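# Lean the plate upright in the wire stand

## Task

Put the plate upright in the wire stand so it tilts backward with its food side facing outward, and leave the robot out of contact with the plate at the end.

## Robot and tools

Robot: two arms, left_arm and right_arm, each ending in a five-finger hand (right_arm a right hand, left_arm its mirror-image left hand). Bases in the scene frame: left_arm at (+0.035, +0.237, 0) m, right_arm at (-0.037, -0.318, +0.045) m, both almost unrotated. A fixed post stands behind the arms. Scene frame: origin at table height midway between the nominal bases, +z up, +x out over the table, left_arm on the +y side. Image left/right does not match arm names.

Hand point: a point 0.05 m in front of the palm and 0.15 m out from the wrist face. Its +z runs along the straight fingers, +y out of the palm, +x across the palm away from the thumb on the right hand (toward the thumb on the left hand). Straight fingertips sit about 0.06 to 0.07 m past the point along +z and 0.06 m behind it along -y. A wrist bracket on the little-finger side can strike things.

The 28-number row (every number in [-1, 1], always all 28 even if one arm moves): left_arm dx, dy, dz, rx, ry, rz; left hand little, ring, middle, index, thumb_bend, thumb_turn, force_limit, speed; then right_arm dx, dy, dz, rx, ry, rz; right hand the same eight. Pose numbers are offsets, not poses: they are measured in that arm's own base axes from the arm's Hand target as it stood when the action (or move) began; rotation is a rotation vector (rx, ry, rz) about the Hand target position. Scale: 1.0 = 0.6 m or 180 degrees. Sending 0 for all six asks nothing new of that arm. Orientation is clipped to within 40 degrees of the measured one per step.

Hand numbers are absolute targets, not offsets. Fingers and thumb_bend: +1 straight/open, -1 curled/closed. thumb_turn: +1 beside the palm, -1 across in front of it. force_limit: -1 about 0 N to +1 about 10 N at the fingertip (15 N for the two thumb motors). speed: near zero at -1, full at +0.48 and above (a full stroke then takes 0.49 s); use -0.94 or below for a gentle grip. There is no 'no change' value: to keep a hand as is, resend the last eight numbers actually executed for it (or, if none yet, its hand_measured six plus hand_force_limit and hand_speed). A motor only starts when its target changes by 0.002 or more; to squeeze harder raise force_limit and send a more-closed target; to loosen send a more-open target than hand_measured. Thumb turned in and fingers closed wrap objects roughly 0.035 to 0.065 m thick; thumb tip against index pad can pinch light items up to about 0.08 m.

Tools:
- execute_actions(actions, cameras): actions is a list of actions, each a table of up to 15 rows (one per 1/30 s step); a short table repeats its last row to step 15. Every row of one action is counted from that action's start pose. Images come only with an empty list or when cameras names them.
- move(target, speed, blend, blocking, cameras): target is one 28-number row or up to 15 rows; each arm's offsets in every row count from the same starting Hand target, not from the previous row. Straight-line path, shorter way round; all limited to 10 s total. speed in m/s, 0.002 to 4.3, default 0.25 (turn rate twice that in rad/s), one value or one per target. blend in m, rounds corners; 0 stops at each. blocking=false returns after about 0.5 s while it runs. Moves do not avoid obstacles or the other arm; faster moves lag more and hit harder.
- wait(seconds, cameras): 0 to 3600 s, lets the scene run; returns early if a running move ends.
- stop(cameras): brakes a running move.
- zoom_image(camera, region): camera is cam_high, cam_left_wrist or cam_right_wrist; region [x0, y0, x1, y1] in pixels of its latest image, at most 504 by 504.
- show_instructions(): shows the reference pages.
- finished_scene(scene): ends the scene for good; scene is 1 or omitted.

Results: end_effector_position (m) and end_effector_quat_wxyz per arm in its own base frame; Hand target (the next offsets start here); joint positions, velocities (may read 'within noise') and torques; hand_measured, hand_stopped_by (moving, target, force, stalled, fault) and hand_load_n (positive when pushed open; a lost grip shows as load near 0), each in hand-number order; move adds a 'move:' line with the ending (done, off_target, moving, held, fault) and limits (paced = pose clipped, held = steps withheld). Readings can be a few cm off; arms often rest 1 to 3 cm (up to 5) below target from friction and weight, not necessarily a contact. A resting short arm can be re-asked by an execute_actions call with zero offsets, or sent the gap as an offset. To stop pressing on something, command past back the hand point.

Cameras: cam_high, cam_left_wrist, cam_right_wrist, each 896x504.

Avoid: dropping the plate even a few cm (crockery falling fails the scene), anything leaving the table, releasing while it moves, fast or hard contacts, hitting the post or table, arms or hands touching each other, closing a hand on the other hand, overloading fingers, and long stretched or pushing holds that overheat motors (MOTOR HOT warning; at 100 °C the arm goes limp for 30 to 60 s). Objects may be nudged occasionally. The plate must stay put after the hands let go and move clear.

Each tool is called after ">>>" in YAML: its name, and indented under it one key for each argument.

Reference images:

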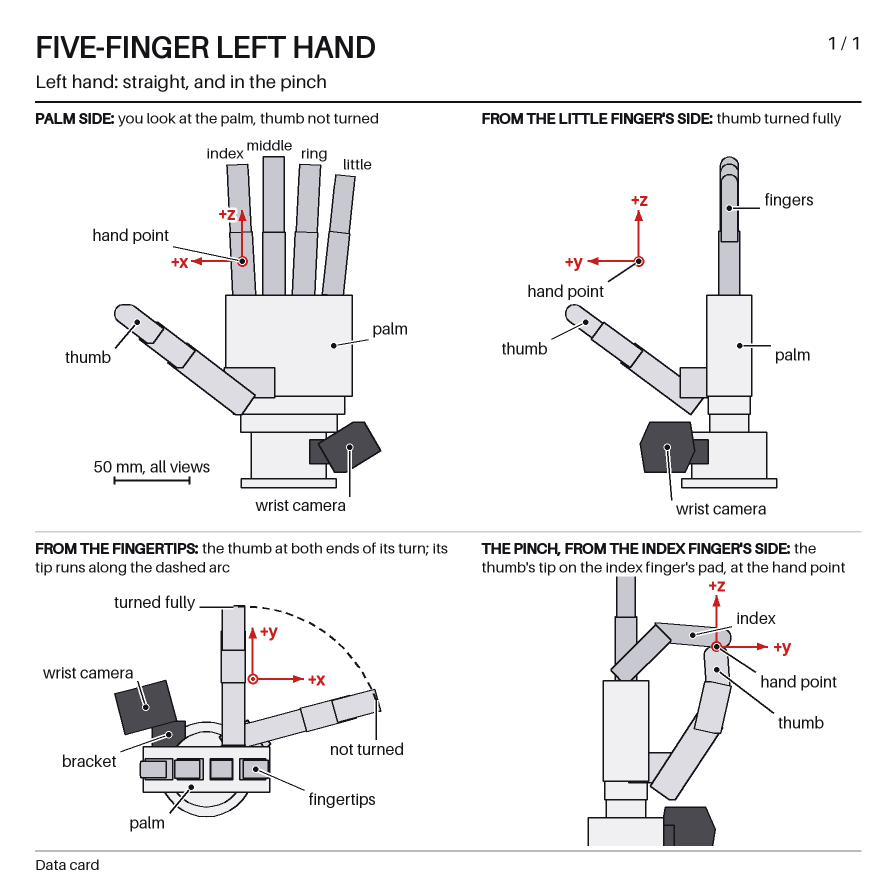

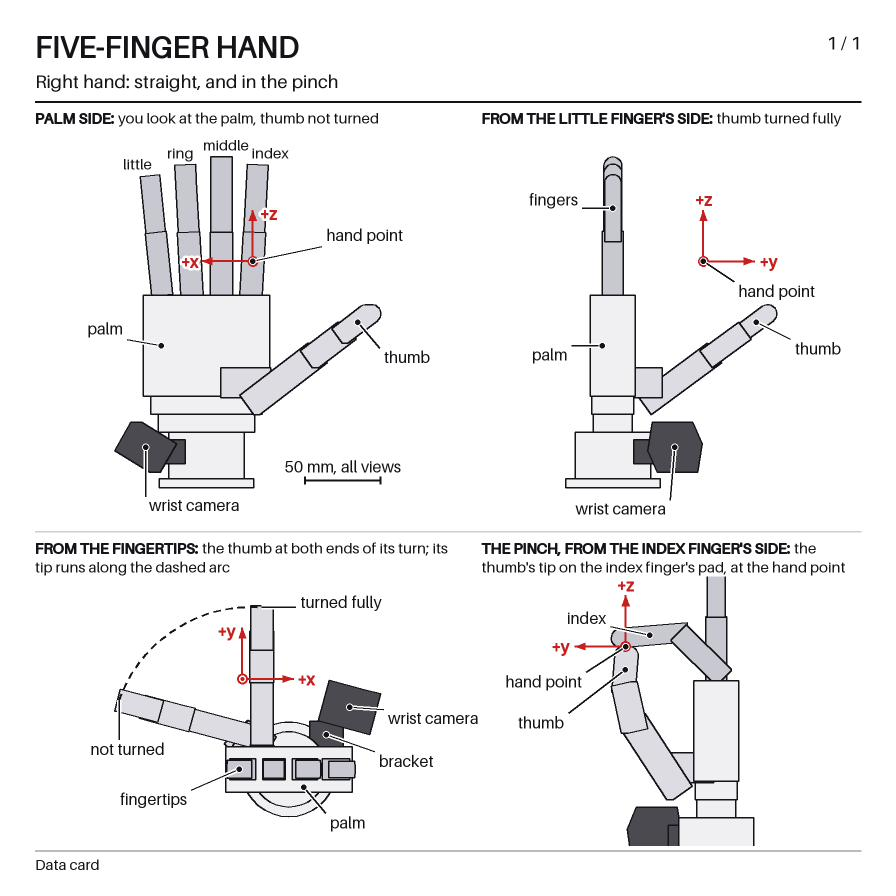

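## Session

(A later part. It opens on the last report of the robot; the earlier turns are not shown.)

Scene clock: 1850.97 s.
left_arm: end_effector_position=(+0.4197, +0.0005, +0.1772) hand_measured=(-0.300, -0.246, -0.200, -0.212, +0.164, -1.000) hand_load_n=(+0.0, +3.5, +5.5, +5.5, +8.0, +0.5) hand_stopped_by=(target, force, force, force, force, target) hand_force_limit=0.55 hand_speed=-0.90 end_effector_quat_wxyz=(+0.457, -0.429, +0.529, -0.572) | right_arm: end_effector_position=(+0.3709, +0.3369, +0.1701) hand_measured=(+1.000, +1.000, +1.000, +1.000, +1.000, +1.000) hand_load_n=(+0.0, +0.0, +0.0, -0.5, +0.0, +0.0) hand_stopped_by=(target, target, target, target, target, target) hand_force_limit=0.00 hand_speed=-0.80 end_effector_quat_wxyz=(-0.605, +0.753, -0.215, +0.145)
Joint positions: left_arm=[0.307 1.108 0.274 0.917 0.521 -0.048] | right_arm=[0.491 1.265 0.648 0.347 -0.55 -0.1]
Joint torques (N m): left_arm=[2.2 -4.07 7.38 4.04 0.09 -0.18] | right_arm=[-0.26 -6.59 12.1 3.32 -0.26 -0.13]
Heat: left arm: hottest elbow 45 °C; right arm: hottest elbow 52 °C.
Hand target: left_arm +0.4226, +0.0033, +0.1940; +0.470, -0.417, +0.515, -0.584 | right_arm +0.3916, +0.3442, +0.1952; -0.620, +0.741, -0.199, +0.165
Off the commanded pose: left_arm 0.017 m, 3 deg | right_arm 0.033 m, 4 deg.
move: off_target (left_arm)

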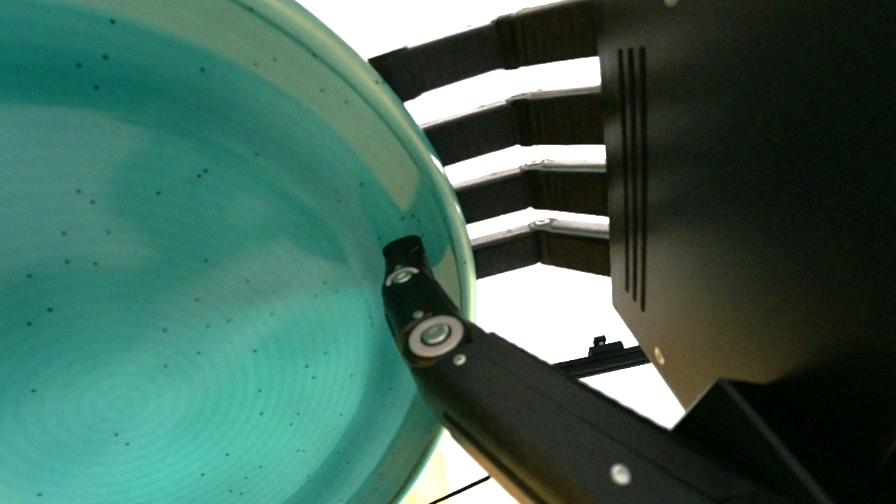

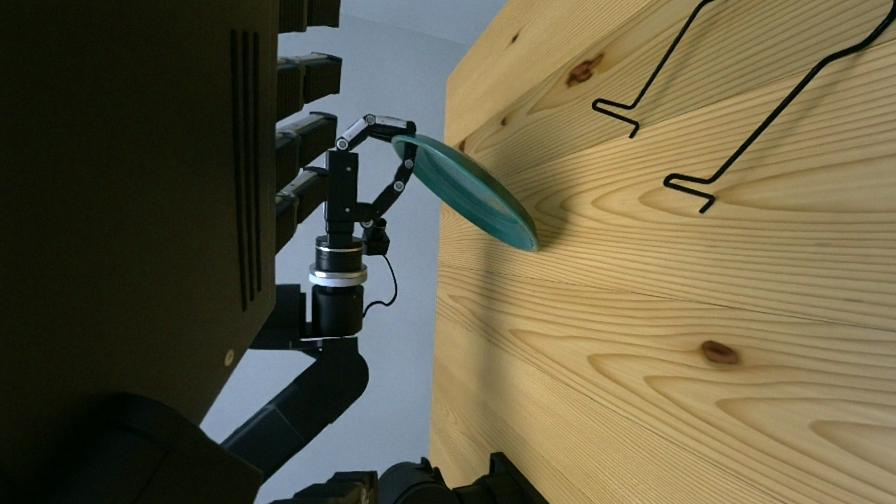

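>>> move:
  target: [-0.024, 0.006, 0.047, -0.0154, -0.0706, 0, -0.3, -0.4, -0.4, -0.4, -0.15, -1, 0.55, -0.9, 0, 0, 0, 0, 0, 0, 1, 1, 1, 1, 1, 1, 0, -0.8]
  speed: 0.05
  cameras: ["cam_left_wrist", "cam_right_wrist"]

Scene clock: 1860.30 s.
left_arm: end_effector_position=(+0.4078, +0.0038, +0.2051) hand_measured=(-0.300, -0.248, -0.200, -0.212, +0.164, -1.000) hand_load_n=(+0.0, +2.0, +4.5, +3.0, +8.0, +0.5) hand_stopped_by=(target, force, force, force, force, target) hand_force_limit=0.55 hand_speed=-0.90 end_effector_quat_wxyz=(+0.501, -0.376, +0.461, -0.628) | right_arm: end_effector_position=(+0.3709, +0.3369, +0.1701) hand_measured=(+1.000, +1.000, +1.000, +1.000, +1.000, +1.000) hand_load_n=(+0.0, +0.0, +0.0, +0.0, +0.0, -0.5) hand_stopped_by=(target, target, target, target, target, target) hand_force_limit=0.00 hand_speed=-0.80 end_effector_quat_wxyz=(-0.605, +0.753, -0.215, +0.145)
Joint positions: left_arm=[0.347 1.255 0.207 1.395 0.533 -0.192] | right_arm=[0.491 1.265 0.648 0.347 -0.55 -0.1]
Joint torques (N m): left_arm=[2.08 -4.66 5.89 4.07 -0.26 -0.19] | right_arm=[-1.44 -7.47 11.89 3.03 -0.3 -0.11]
Heat: left arm: hottest elbow 45 °C; right arm: hottest elbow 52 °C.
Hand target: left_arm +0.4081, +0.0068, +0.2222; +0.513, -0.361, +0.445, -0.638 | right_arm +0.3916, +0.3442, +0.1952; -0.620, +0.741, -0.199, +0.165
Off the commanded pose: left_arm 0.017 m, 3 deg | right_arm 0.033 m, 4 deg.
move: off_target (left_arm)

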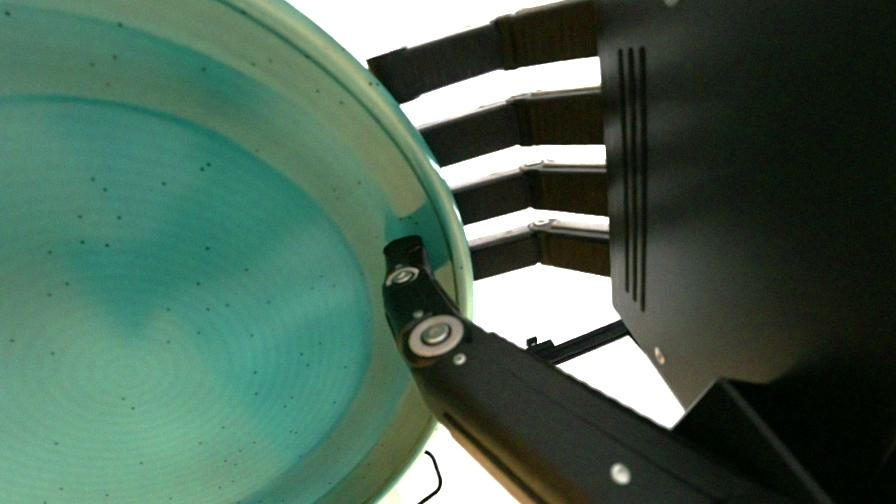

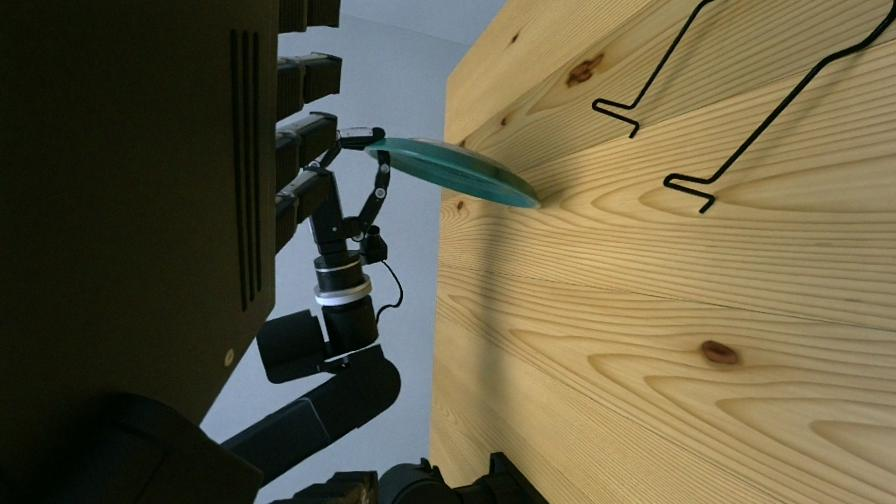

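>>> move:
  target: [0, 0, 0, 0, 0, 0, -0.3, -0.45, -0.45, -0.45, -0.15, -1, 0.5, -0.92, 0, 0, 0, 0, 0, 0, 1, 1, 1, 1, 1, 1, 0, -0.8]
  speed: 0.05
  cameras: ["cam_left_wrist", "cam_right_wrist"]

>>> zoom_image:
  camera: "cam_right_wrist"
  region: [320, 80, 560, 260]

Scene clock: 1871.57 s.
left_arm: end_effector_position=(+0.4077, +0.0043, +0.2058) hand_measured=(-0.300, -0.290, -0.220, -0.240, +0.164, -1.000) hand_load_n=(+0.0, +7.5, +7.5, +8.5, +9.0, +1.0) hand_stopped_by=(target, force, force, force, force, target) hand_force_limit=0.50 hand_speed=-0.92 end_effector_quat_wxyz=(+0.502, -0.375, +0.460, -0.628) | right_arm: end_effector_position=(+0.3709, +0.3369, +0.1701) hand_measured=(+1.000, +1.000, +1.000, +1.000, +1.000, +1.000) hand_load_n=(+0.0, +0.0, +0.0, +0.0, +0.0, +0.0) hand_stopped_by=(target, target, target, target, target, target) hand_force_limit=0.00 hand_speed=-0.80 end_effector_quat_wxyz=(-0.605, +0.753, -0.215, +0.145)
Joint positions: left_arm=[0.348 1.255 0.207 1.398 0.533 -0.192] | right_arm=[0.491 1.265 0.648 0.347 -0.55 -0.1]
Joint torques (N m): left_arm=[2.08 -4.42 5.96 3.89 -0.29 -0.19] | right_arm=[-1.44 -6.12 11.85 2.93 -0.28 -0.15]
Heat: left arm: hottest elbow 44 °C; right arm: hottest elbow 52 °C.
Hand target: left_arm +0.4081, +0.0068, +0.2222; +0.513, -0.361, +0.446, -0.638 | right_arm +0.3916, +0.3442, +0.1952; -0.620, +0.741, -0.199, +0.165
Off the commanded pose: left_arm 0.017 m, 3 deg | right_arm 0.033 m, 4 deg.
move: done

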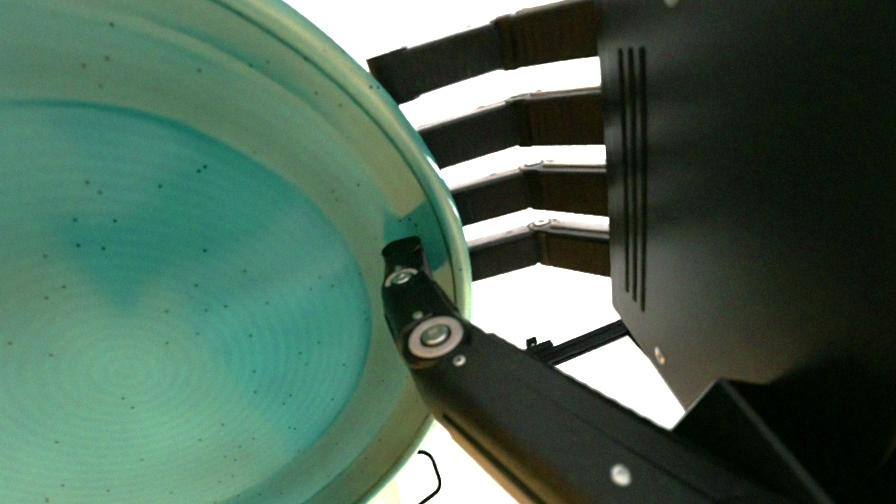

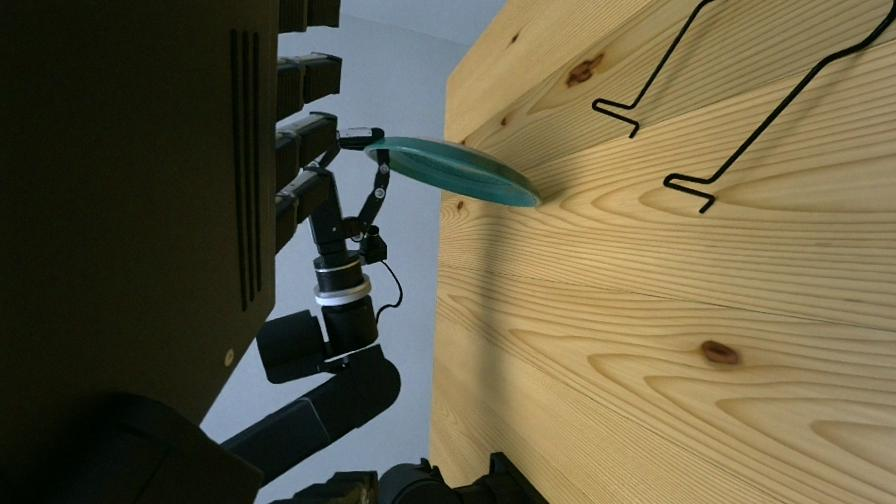

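Scaled by 2.100 from the camera's image (finer frame: 1280x720).

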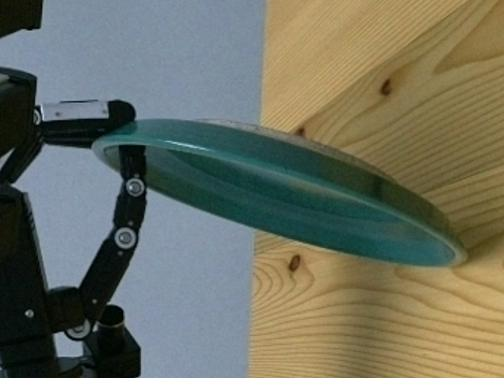

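>>> move:
  target: [0.01, 0, 0.05, 0, 0, 0, -0.3, -0.45, -0.45, -0.45, -0.15, -1, 0.5, -0.92, 0, 0, 0, 0, 0, 0, 1, 1, 1, 1, 1, 1, 0, -0.8]
  speed: 0.05
  cameras: ["cam_left_wrist", "cam_right_wrist"]

>>> zoom_image:
  camera: "cam_right_wrist"
  region: [320, 80, 560, 260]

Scene clock: 1900.60 s.
left_arm: end_effector_position=(+0.4019, +0.0024, +0.2153) hand_measured=(-0.300, -0.290, -0.220, -0.240, +0.164, -1.000) hand_load_n=(+0.0, +5.0, +7.0, +7.0, +12.0, +1.0) hand_stopped_by=(target, force, force, force, force, target) hand_force_limit=0.50 hand_speed=-0.92 end_effector_quat_wxyz=(+0.494, -0.387, +0.463, -0.626) | right_arm: end_effector_position=(+0.3709, +0.3369, +0.1701) hand_measured=(+1.000, +1.000, +1.000, +1.000, +1.000, +1.000) hand_load_n=(+0.0, +0.0, +0.0, +0.0, +0.0, +0.0) hand_stopped_by=(target, target, target, target, target, target) hand_force_limit=0.00 hand_speed=-0.80 end_effector_quat_wxyz=(-0.605, +0.753, -0.215, +0.145)
Joint positions: left_arm=[0.348 1.136 0.207 1.249 0.531 -0.193] | right_arm=[0.491 1.265 0.648 0.347 -0.55 -0.1]
Joint torques (N m): left_arm=[1.67 -5.42 10.17 2.5 -0.43 -0.18] | right_arm=[-0.97 -7.71 11.78 3.08 -0.29 -0.13]
Heat: left arm: hottest elbow 44 °C; right arm: hottest elbow 52 °C.
Hand target: left_arm +0.4141, +0.0067, +0.2522; +0.513, -0.361, +0.446, -0.638 | right_arm +0.3916, +0.3442, +0.1952; -0.620, +0.741, -0.199, +0.165
Off the commanded pose: left_arm 0.039 m, 4 deg | right_arm 0.033 m, 4 deg.
move: off_target (left_arm)

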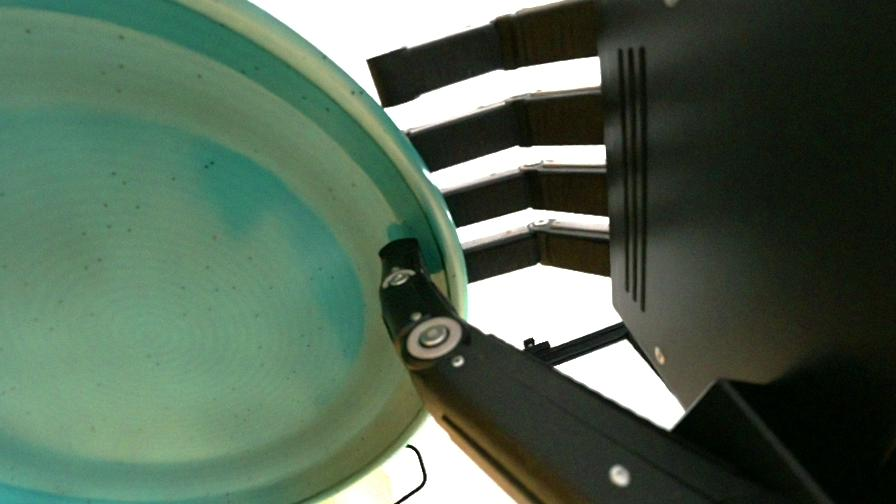

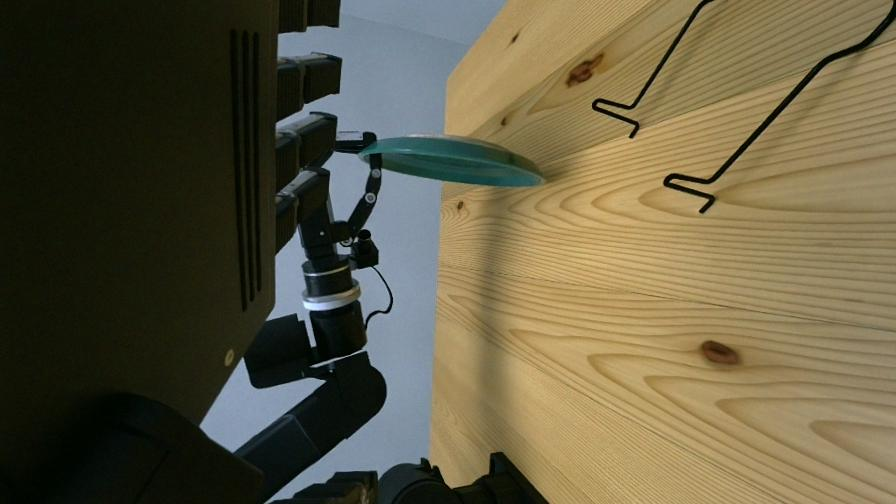

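Scaled by 2.100 from the camera's image (finer frame: 1280x720).

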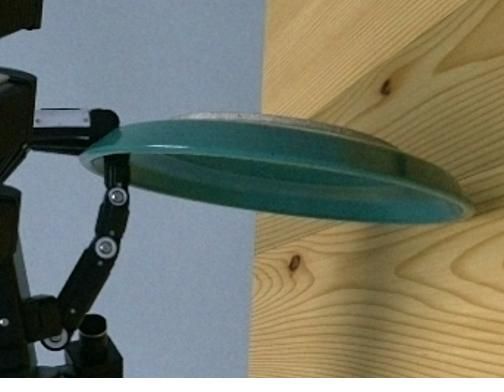

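>>> move:
  target: [0.0167, 0, 0.05, 0, 0, 0, -0.3, -0.45, -0.45, -0.45, -0.15, -1, 0.5, -0.92, 0, 0, 0, 0, 0, 0, 1, 1, 1, 1, 1, 1, 0, -0.8]
  speed: 0.04
  cameras: ["cam_left_wrist", "cam_right_wrist"]

>>> zoom_image:
  camera: "cam_right_wrist"
  region: [320, 80, 560, 260]

Scene clock: 1914.17 s.
left_arm: end_effector_position=(+0.4069, +0.0048, +0.2324) hand_measured=(-0.300, -0.290, -0.220, -0.240, +0.164, -1.000) hand_load_n=(+0.0, +5.0, +7.0, +7.0, +11.5, +1.0) hand_stopped_by=(target, force, force, force, force, target) hand_force_limit=0.50 hand_speed=-0.92 end_effector_quat_wxyz=(+0.490, -0.398, +0.463, -0.622) | right_arm: end_effector_position=(+0.3709, +0.3369, +0.1701) hand_measured=(+1.000, +1.000, +1.000, +1.000, +1.000, +1.000) hand_load_n=(+0.0, +0.0, -0.5, +0.0, +0.0, +0.0) hand_stopped_by=(target, target, target, target, target, target) hand_force_limit=0.00 hand_speed=-0.80 end_effector_quat_wxyz=(-0.605, +0.753, -0.215, +0.145)
Joint positions: left_arm=[0.346 1.044 0.246 1.095 0.52 -0.193] | right_arm=[0.491 1.265 0.648 0.347 -0.55 -0.1]
Joint torques (N m): left_arm=[0.67 -5.07 12.67 2.37 -0.42 -0.11] | right_arm=[-0.79 -7.65 11.84 3.25 -0.31 -0.11]
Heat: left arm: hottest elbow 46 °C; right arm: hottest elbow 52 °C.
Hand target: left_arm +0.4242, +0.0067, +0.2822; +0.513, -0.361, +0.446, -0.638 | right_arm +0.3916, +0.3442, +0.1952; -0.620, +0.741, -0.199, +0.165
Off the commanded pose: left_arm 0.053 m, 6 deg | right_arm 0.033 m, 4 deg.
move: off_target (left_arm)

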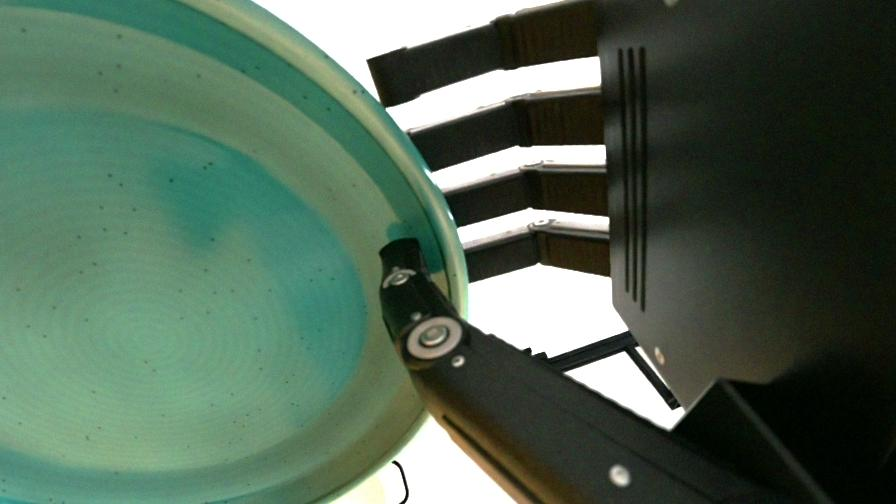

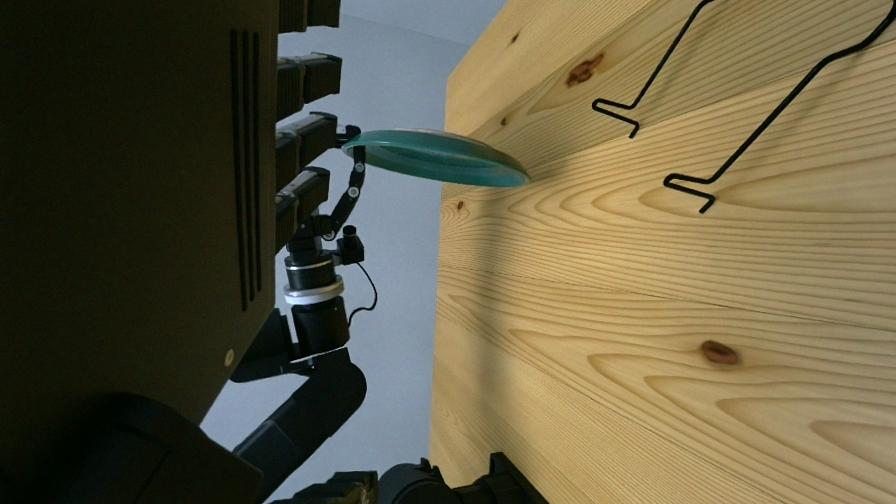

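Scaled by 2.100 from the camera's image (finer frame: 1280x720).

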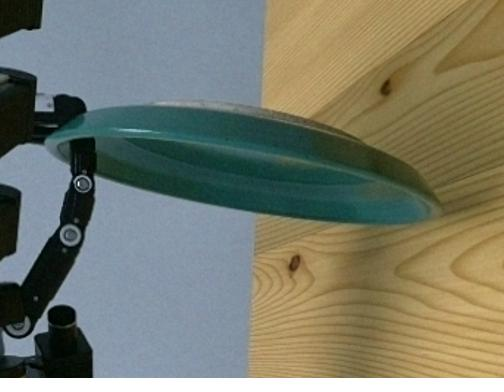

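>>> move:
  target: [0.03, 0, 0.1, 0, 0, 0, -0.3, -0.45, -0.45, -0.45, -0.15, -1, 0.5, -0.92, 0, 0, 0, 0, 0, 0, 1, 1, 1, 1, 1, 1, 0, -0.8]
  speed: 0.05
  cameras: ["cam_high", "cam_left_wrist", "cam_right_wrist"]

>>> zoom_image:
  camera: "cam_high"
  region: [340, 220, 560, 420]

Scene clock: 1925.13 s.
left_arm: end_effector_position=(+0.4279, +0.0063, +0.2823) hand_measured=(-0.300, -0.290, -0.220, -0.240, +0.164, -1.000) hand_load_n=(+0.0, +5.0, +7.0, +6.5, +12.0, +1.0) hand_stopped_by=(target, force, force, force, force, target) hand_force_limit=0.50 hand_speed=-0.92 end_effector_quat_wxyz=(+0.485, -0.404, +0.463, -0.623) | right_arm: end_effector_position=(+0.3709, +0.3369, +0.1701) hand_measured=(+1.000, +1.000, +1.000, +1.000, +1.000, +1.000) hand_load_n=(+0.0, +0.0, +0.0, +0.0, +0.0, +0.0) hand_stopped_by=(target, target, target, target, target, target) hand_force_limit=0.00 hand_speed=-0.80 end_effector_quat_wxyz=(-0.605, +0.753, -0.215, +0.145)
Joint positions: left_arm=[0.324 0.947 0.375 0.855 0.499 -0.193] | right_arm=[0.491 1.265 0.648 0.347 -0.55 -0.1]
Joint torques (N m): left_arm=[0.97 -5.13 14.6 2.55 -0.38 -0.02] | right_arm=[-0.85 -7.41 11.77 3.11 -0.3 -0.09]
Heat: left arm: hottest elbow 49 °C; right arm: hottest elbow 52 °C.
Hand target: left_arm +0.4421, +0.0068, +0.3422; +0.513, -0.361, +0.446, -0.638 | right_arm +0.3916, +0.3442, +0.1952; -0.620, +0.741, -0.199, +0.165
Off the commanded pose: left_arm 0.062 m, 6 deg | right_arm 0.033 m, 4 deg.
move: off_target (left_arm)

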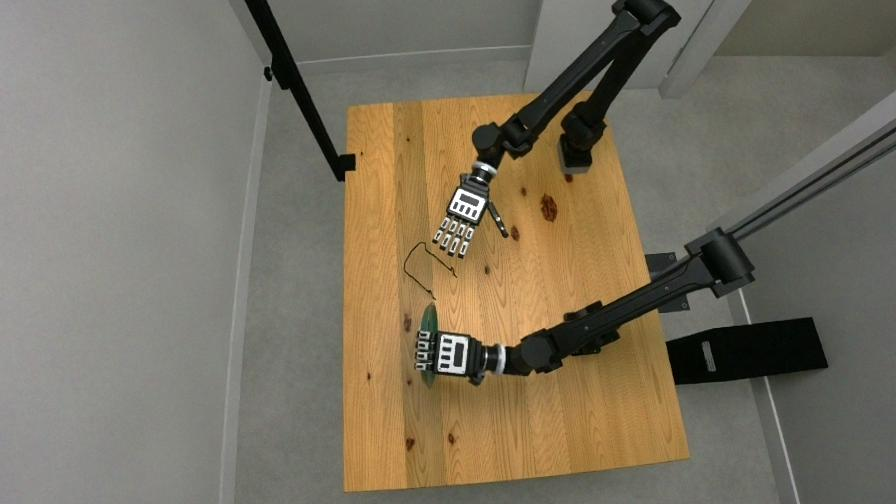

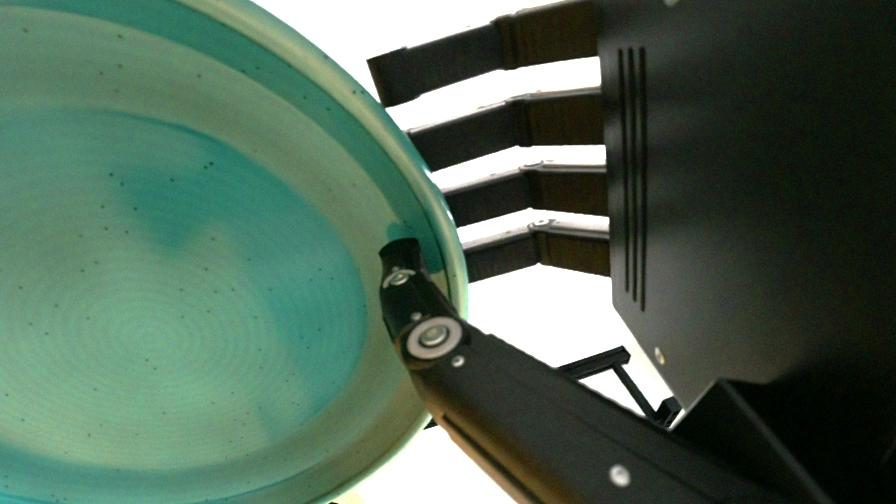

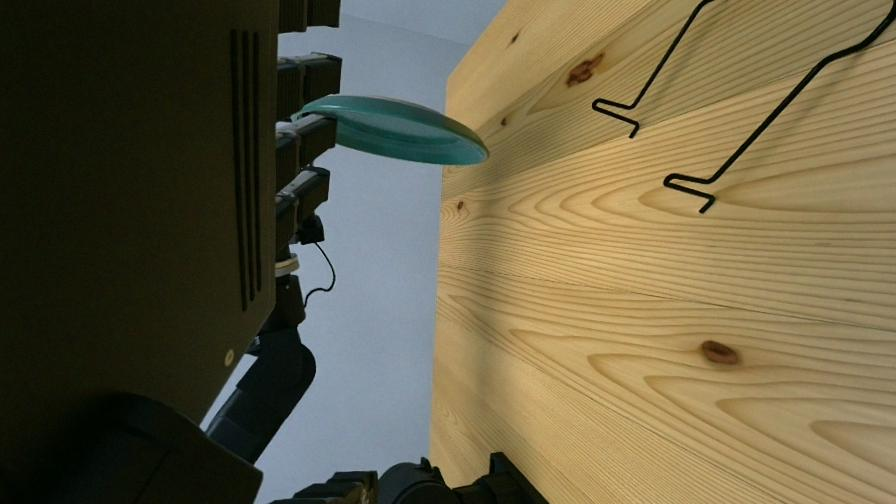

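Scaled by 2.291 from the camera's image (finer frame: 1280x720).

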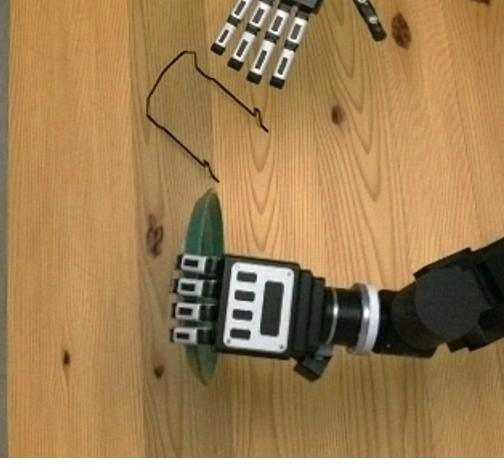

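>>> move:
  target: [0, 0, 0, 0, 0, 0, -0.3, -0.45, -0.45, -0.45, -0.15, -1, 0.5, -0.92, -0.05, -0.423, 0, 0, 0, -0.1667, 1, 1, 1, 1, 1, 1, 0, -0.8]
  speed: 0.12
  cameras: ["cam_high", "cam_left_wrist", "cam_right_wrist"]

Scene clock: 2059.43 s.
left_arm: end_effector_position=(+0.4279, +0.0063, +0.2823) hand_measured=(-0.300, -0.290, -0.220, -0.240, +0.164, -1.000) hand_load_n=(+0.0, +5.0, +7.0, +7.0, +12.0, +1.0) hand_stopped_by=(target, force, force, force, force, target) hand_force_limit=0.50 hand_speed=-0.92 end_effector_quat_wxyz=(+0.485, -0.404, +0.463, -0.623) | right_arm: end_effector_position=(+0.3634, +0.0919, +0.1965) hand_measured=(+1.000, +1.000, +1.000, +1.000, +1.000, +1.000) hand_load_n=(+0.0, +0.0, +0.0, +0.0, +0.0, +0.0) hand_stopped_by=(target, target, target, target, target, target) hand_force_limit=0.00 hand_speed=-0.80 end_effector_quat_wxyz=(-0.559, +0.662, -0.385, +0.319)
Joint positions: left_arm=[0.324 0.947 0.375 0.855 0.499 -0.193] | right_arm=[-0.114 0.762 0.397 0.151 -0.628 -0.119]
Joint torques (N m): left_arm=[0.91 -5.07 14.57 2.51 -0.4 -0.03] | right_arm=[-0.56 -2.73 8.85 1.8 -0.32 -0.13]
Heat: left arm: hottest elbow 65 °C; right arm: hottest elbow 52 °C.
Hand target: left_arm +0.4421, +0.0068, +0.3423; +0.513, -0.361, +0.446, -0.638 | right_arm +0.3615, +0.0904, +0.1952; -0.556, +0.664, -0.384, +0.320
Off the commanded pose: left_arm 0.062 m, 6 deg | right_arm 0.003 m, 0 deg.
move: done

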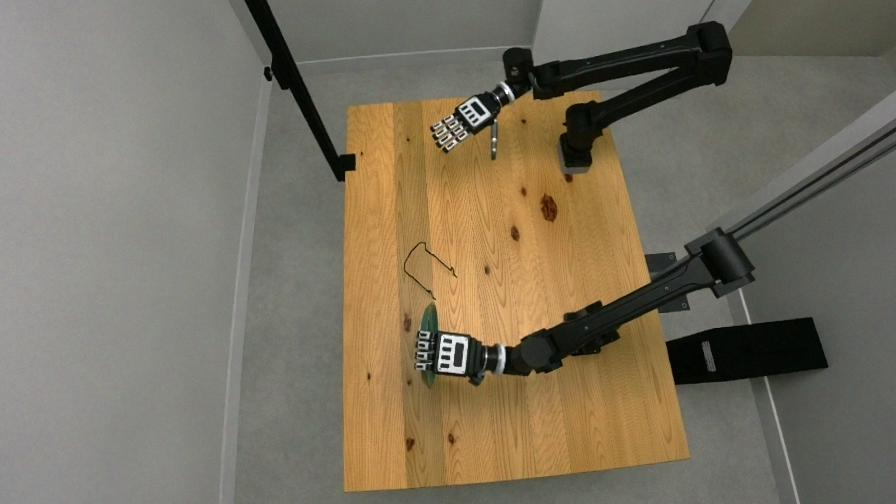

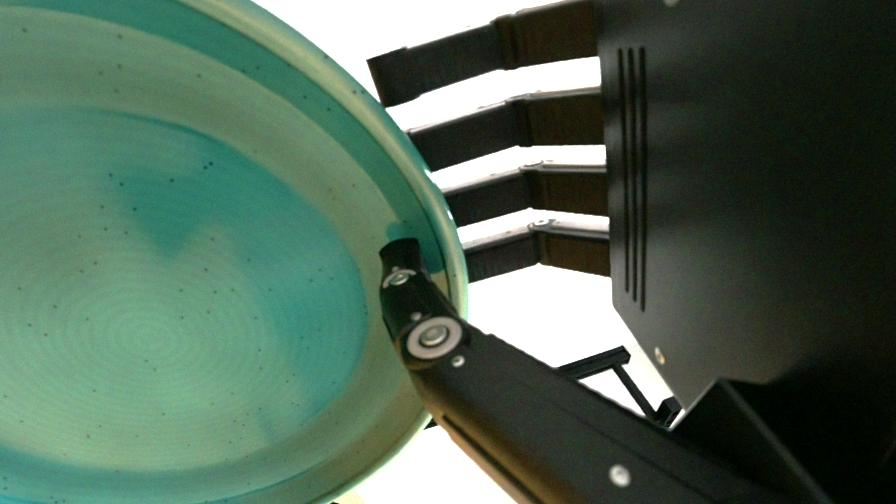

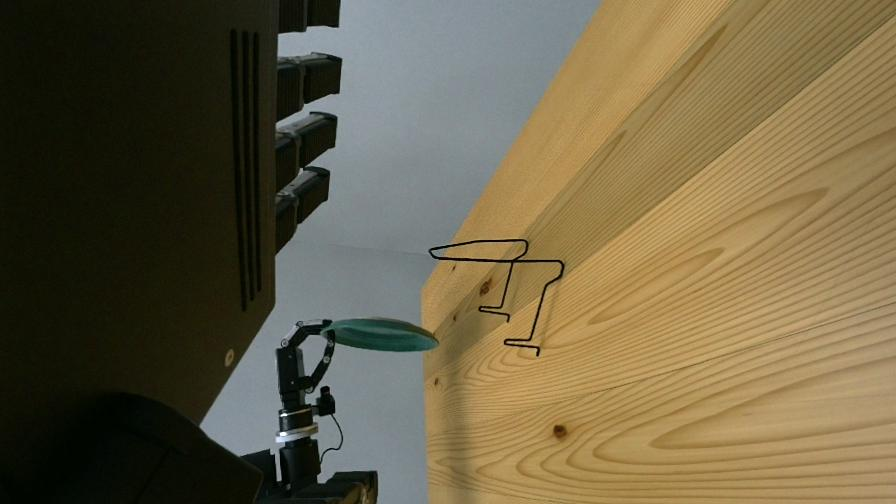

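>>> zoom_image:
  camera: "cam_right_wrist"
  region: [400, 200, 640, 380]

Scaled by 2.100 from the camera's image (finer frame: 1280x720).

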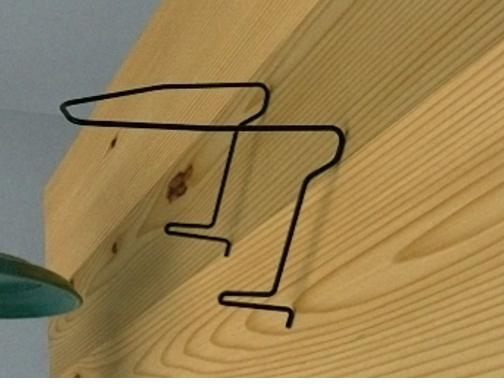

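>>> move:
  target:
    - [0, 0, 0.06, 0, 0, 0, -0.3, -0.45, -0.45, -0.45, -0.15, -1, 0.5, -0.92, 0, 0, 0, 0, 0, 0, 1, 1, 1, 1, 1, 1, 0, -0.8]
    - [-0.068, -0.307, 0.06, 0, 0, -0.189, -0.3, -0.45, -0.45, -0.45, -0.15, -1, 0.5, -0.92, 0, 0, 0, 0, 0, 0, 1, 1, 1, 1, 1, 1, 0, -0.8]
  speed: [0.06, 0.08]
  cameras: ["cam_high", "cam_left_wrist", "cam_right_wrist"]

>>> zoom_image:
  camera: "cam_right_wrist"
  region: [320, 160, 620, 380]

Scene clock: 2128.17 s.
left_arm: end_effector_position=(+0.3901, -0.1722, +0.3172) hand_measured=(-0.300, -0.290, -0.220, -0.240, +0.164, -1.000) hand_load_n=(+0.0, +5.0, +7.5, +6.5, +12.0, +1.0) hand_stopped_by=(target, force, force, force, force, target) hand_force_limit=0.50 hand_speed=-0.92 end_effector_quat_wxyz=(-0.279, +0.259, -0.557, +0.738) | right_arm: end_effector_position=(+0.3634, +0.0919, +0.1964) hand_measured=(+1.000, +1.000, +1.000, +1.000, +1.000, +1.000) hand_load_n=(+0.0, +0.0, +0.0, +0.0, +0.0, +0.0) hand_stopped_by=(target, target, target, target, target, target) hand_force_limit=0.00 hand_speed=-0.80 end_effector_quat_wxyz=(-0.559, +0.662, -0.385, +0.319)
Joint positions: left_arm=[-0.019 0.965 0.478 0.82 0.726 -0.299] | right_arm=[-0.114 0.762 0.397 0.151 -0.628 -0.12]
Joint torques (N m): left_arm=[0.91 -4.48 15.02 3.82 -0.34 -0.25] | right_arm=[0.32 -2.67 9.06 1.87 -0.32 -0.11]
Heat: left arm: hottest elbow 65 °C; right arm: hottest elbow 46 °C.
Hand target: left_arm +0.4013, -0.1774, +0.3781; -0.304, +0.215, -0.532, +0.761 | right_arm +0.3615, +0.0904, +0.1952; -0.556, +0.664, -0.384, +0.320
Off the commanded pose: left_arm 0.062 m, 7 deg | right_arm 0.003 m, 0 deg.
move: off_target (left_arm)

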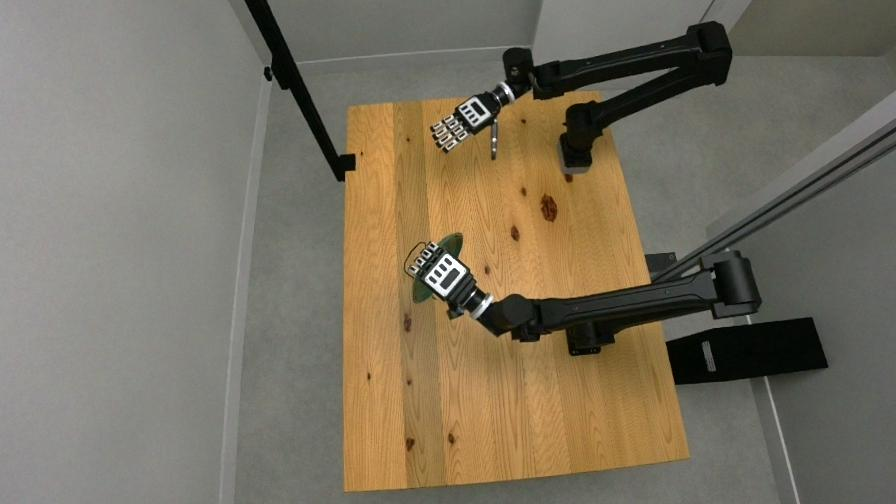

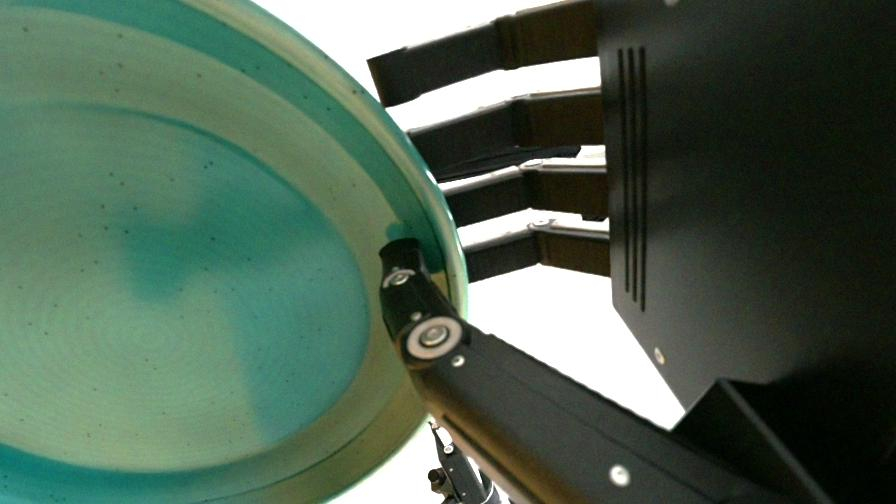

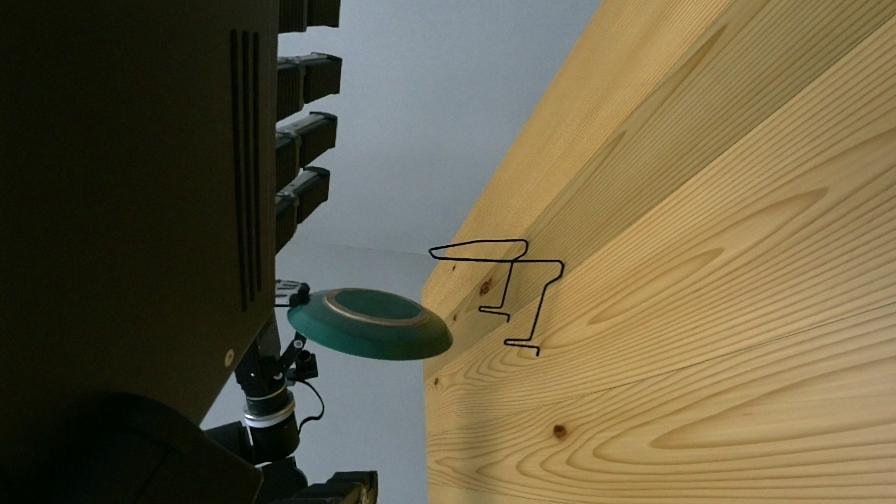

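Scaled by 1.680 from the camera's image (finer frame: 1280x720).

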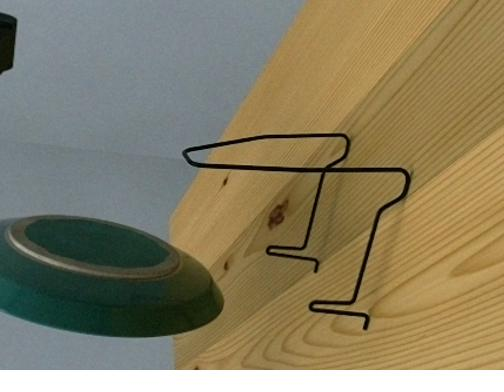

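>>> zoom_image:
  camera: "cam_high"
  region: [380, 220, 500, 320]

Scaled by 4.200 from the camera's image (finer frame: 1280x720).

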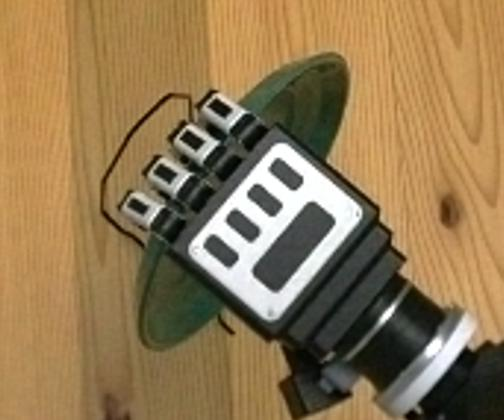

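>>> move:
  target: [0.024, -0.023, -0.02, 0, 0, -0.05, -0.3, -0.45, -0.45, -0.45, -0.15, -1, 0.5, -0.92, 0, 0, 0, 0, 0, 0, 1, 1, 1, 1, 1, 1, 0, -0.8]
  speed: 0.06
  cameras: ["cam_high", "cam_right_wrist"]

>>> zoom_image:
  camera: "cam_high"
  region: [380, 220, 500, 320]

>>> zoom_image:
  camera: "cam_right_wrist"
  region: [400, 200, 600, 380]

Scene clock: 2155.40 s.
left_arm: end_effector_position=(+0.4031, -0.1905, +0.3149) hand_measured=(-0.300, -0.290, -0.220, -0.240, +0.164, -1.000) hand_load_n=(+0.0, +5.0, +7.0, +7.0, +11.5, +1.0) hand_stopped_by=(target, force, force, force, force, target) hand_force_limit=0.50 hand_speed=-0.92 end_effector_quat_wxyz=(-0.219, +0.211, -0.568, +0.765) | right_arm: end_effector_position=(+0.3634, +0.0919, +0.1964) hand_measured=(+1.000, +1.000, +1.000, +1.000, +1.000, +1.000) hand_load_n=(+0.0, +0.0, +0.0, +0.0, +0.0, +0.0) hand_stopped_by=(target, target, target, target, target, target) hand_force_limit=0.00 hand_speed=-0.80 end_effector_quat_wxyz=(-0.559, +0.662, -0.385, +0.319)
Joint positions: left_arm=[-0.019 1.148 0.549 1.025 0.872 -0.411] | right_arm=[-0.114 0.762 0.397 0.151 -0.628 -0.12]
Joint torques (N m): left_arm=[1.85 -6.3 13.96 3.49 -0.46 -0.28] | right_arm=[-1.03 -2.61 8.85 1.95 -0.26 -0.14]
Heat: left arm: hottest elbow 62 °C; right arm: hottest elbow 45 °C.
Hand target: left_arm +0.4157, -0.1912, +0.3662; -0.243, +0.173, -0.547, +0.782 | right_arm +0.3615, +0.0904, +0.1952; -0.556, +0.664, -0.384, +0.320
Off the commanded pose: left_arm 0.053 m, 6 deg | right_arm 0.003 m, 0 deg.
move: off_target (left_arm)

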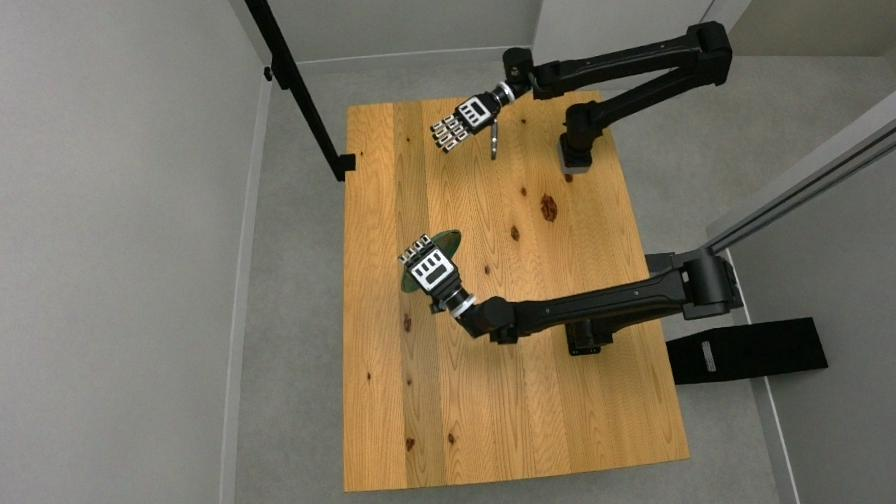

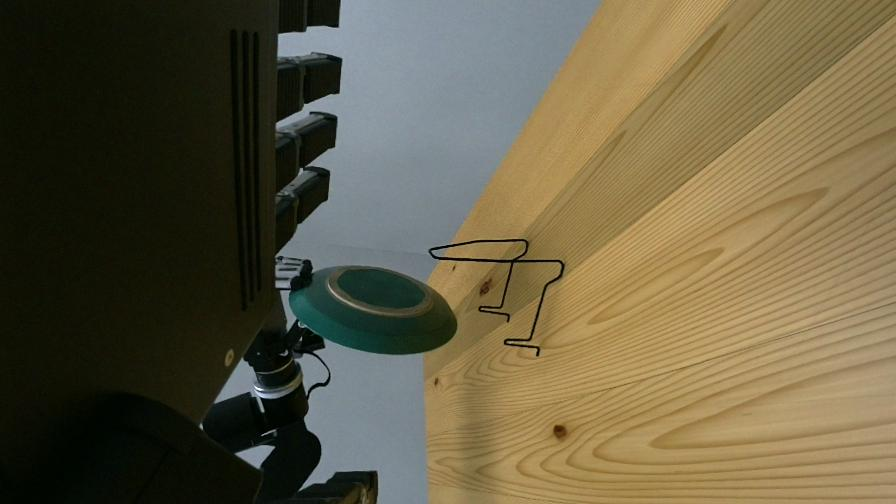

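Scaled by 4.200 from the camera's image (finer frame: 1280x720).

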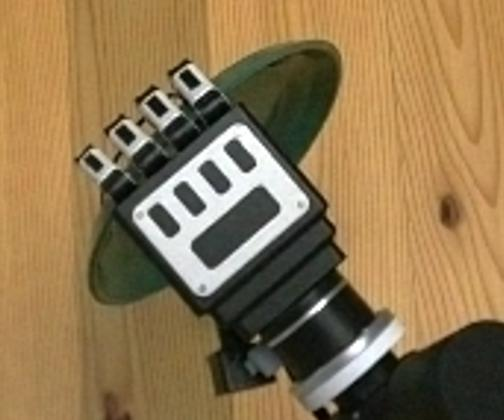

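Scaled by 2.520 from the camera's image (finer frame: 1280x720).

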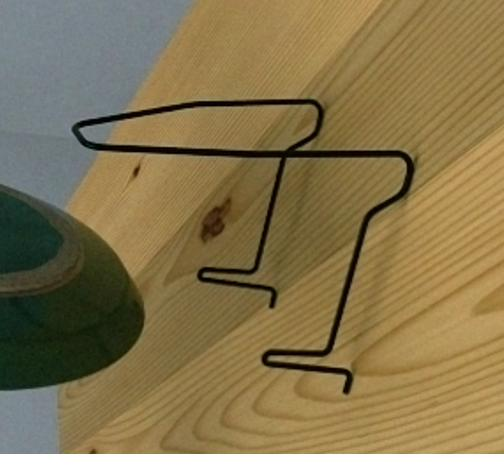

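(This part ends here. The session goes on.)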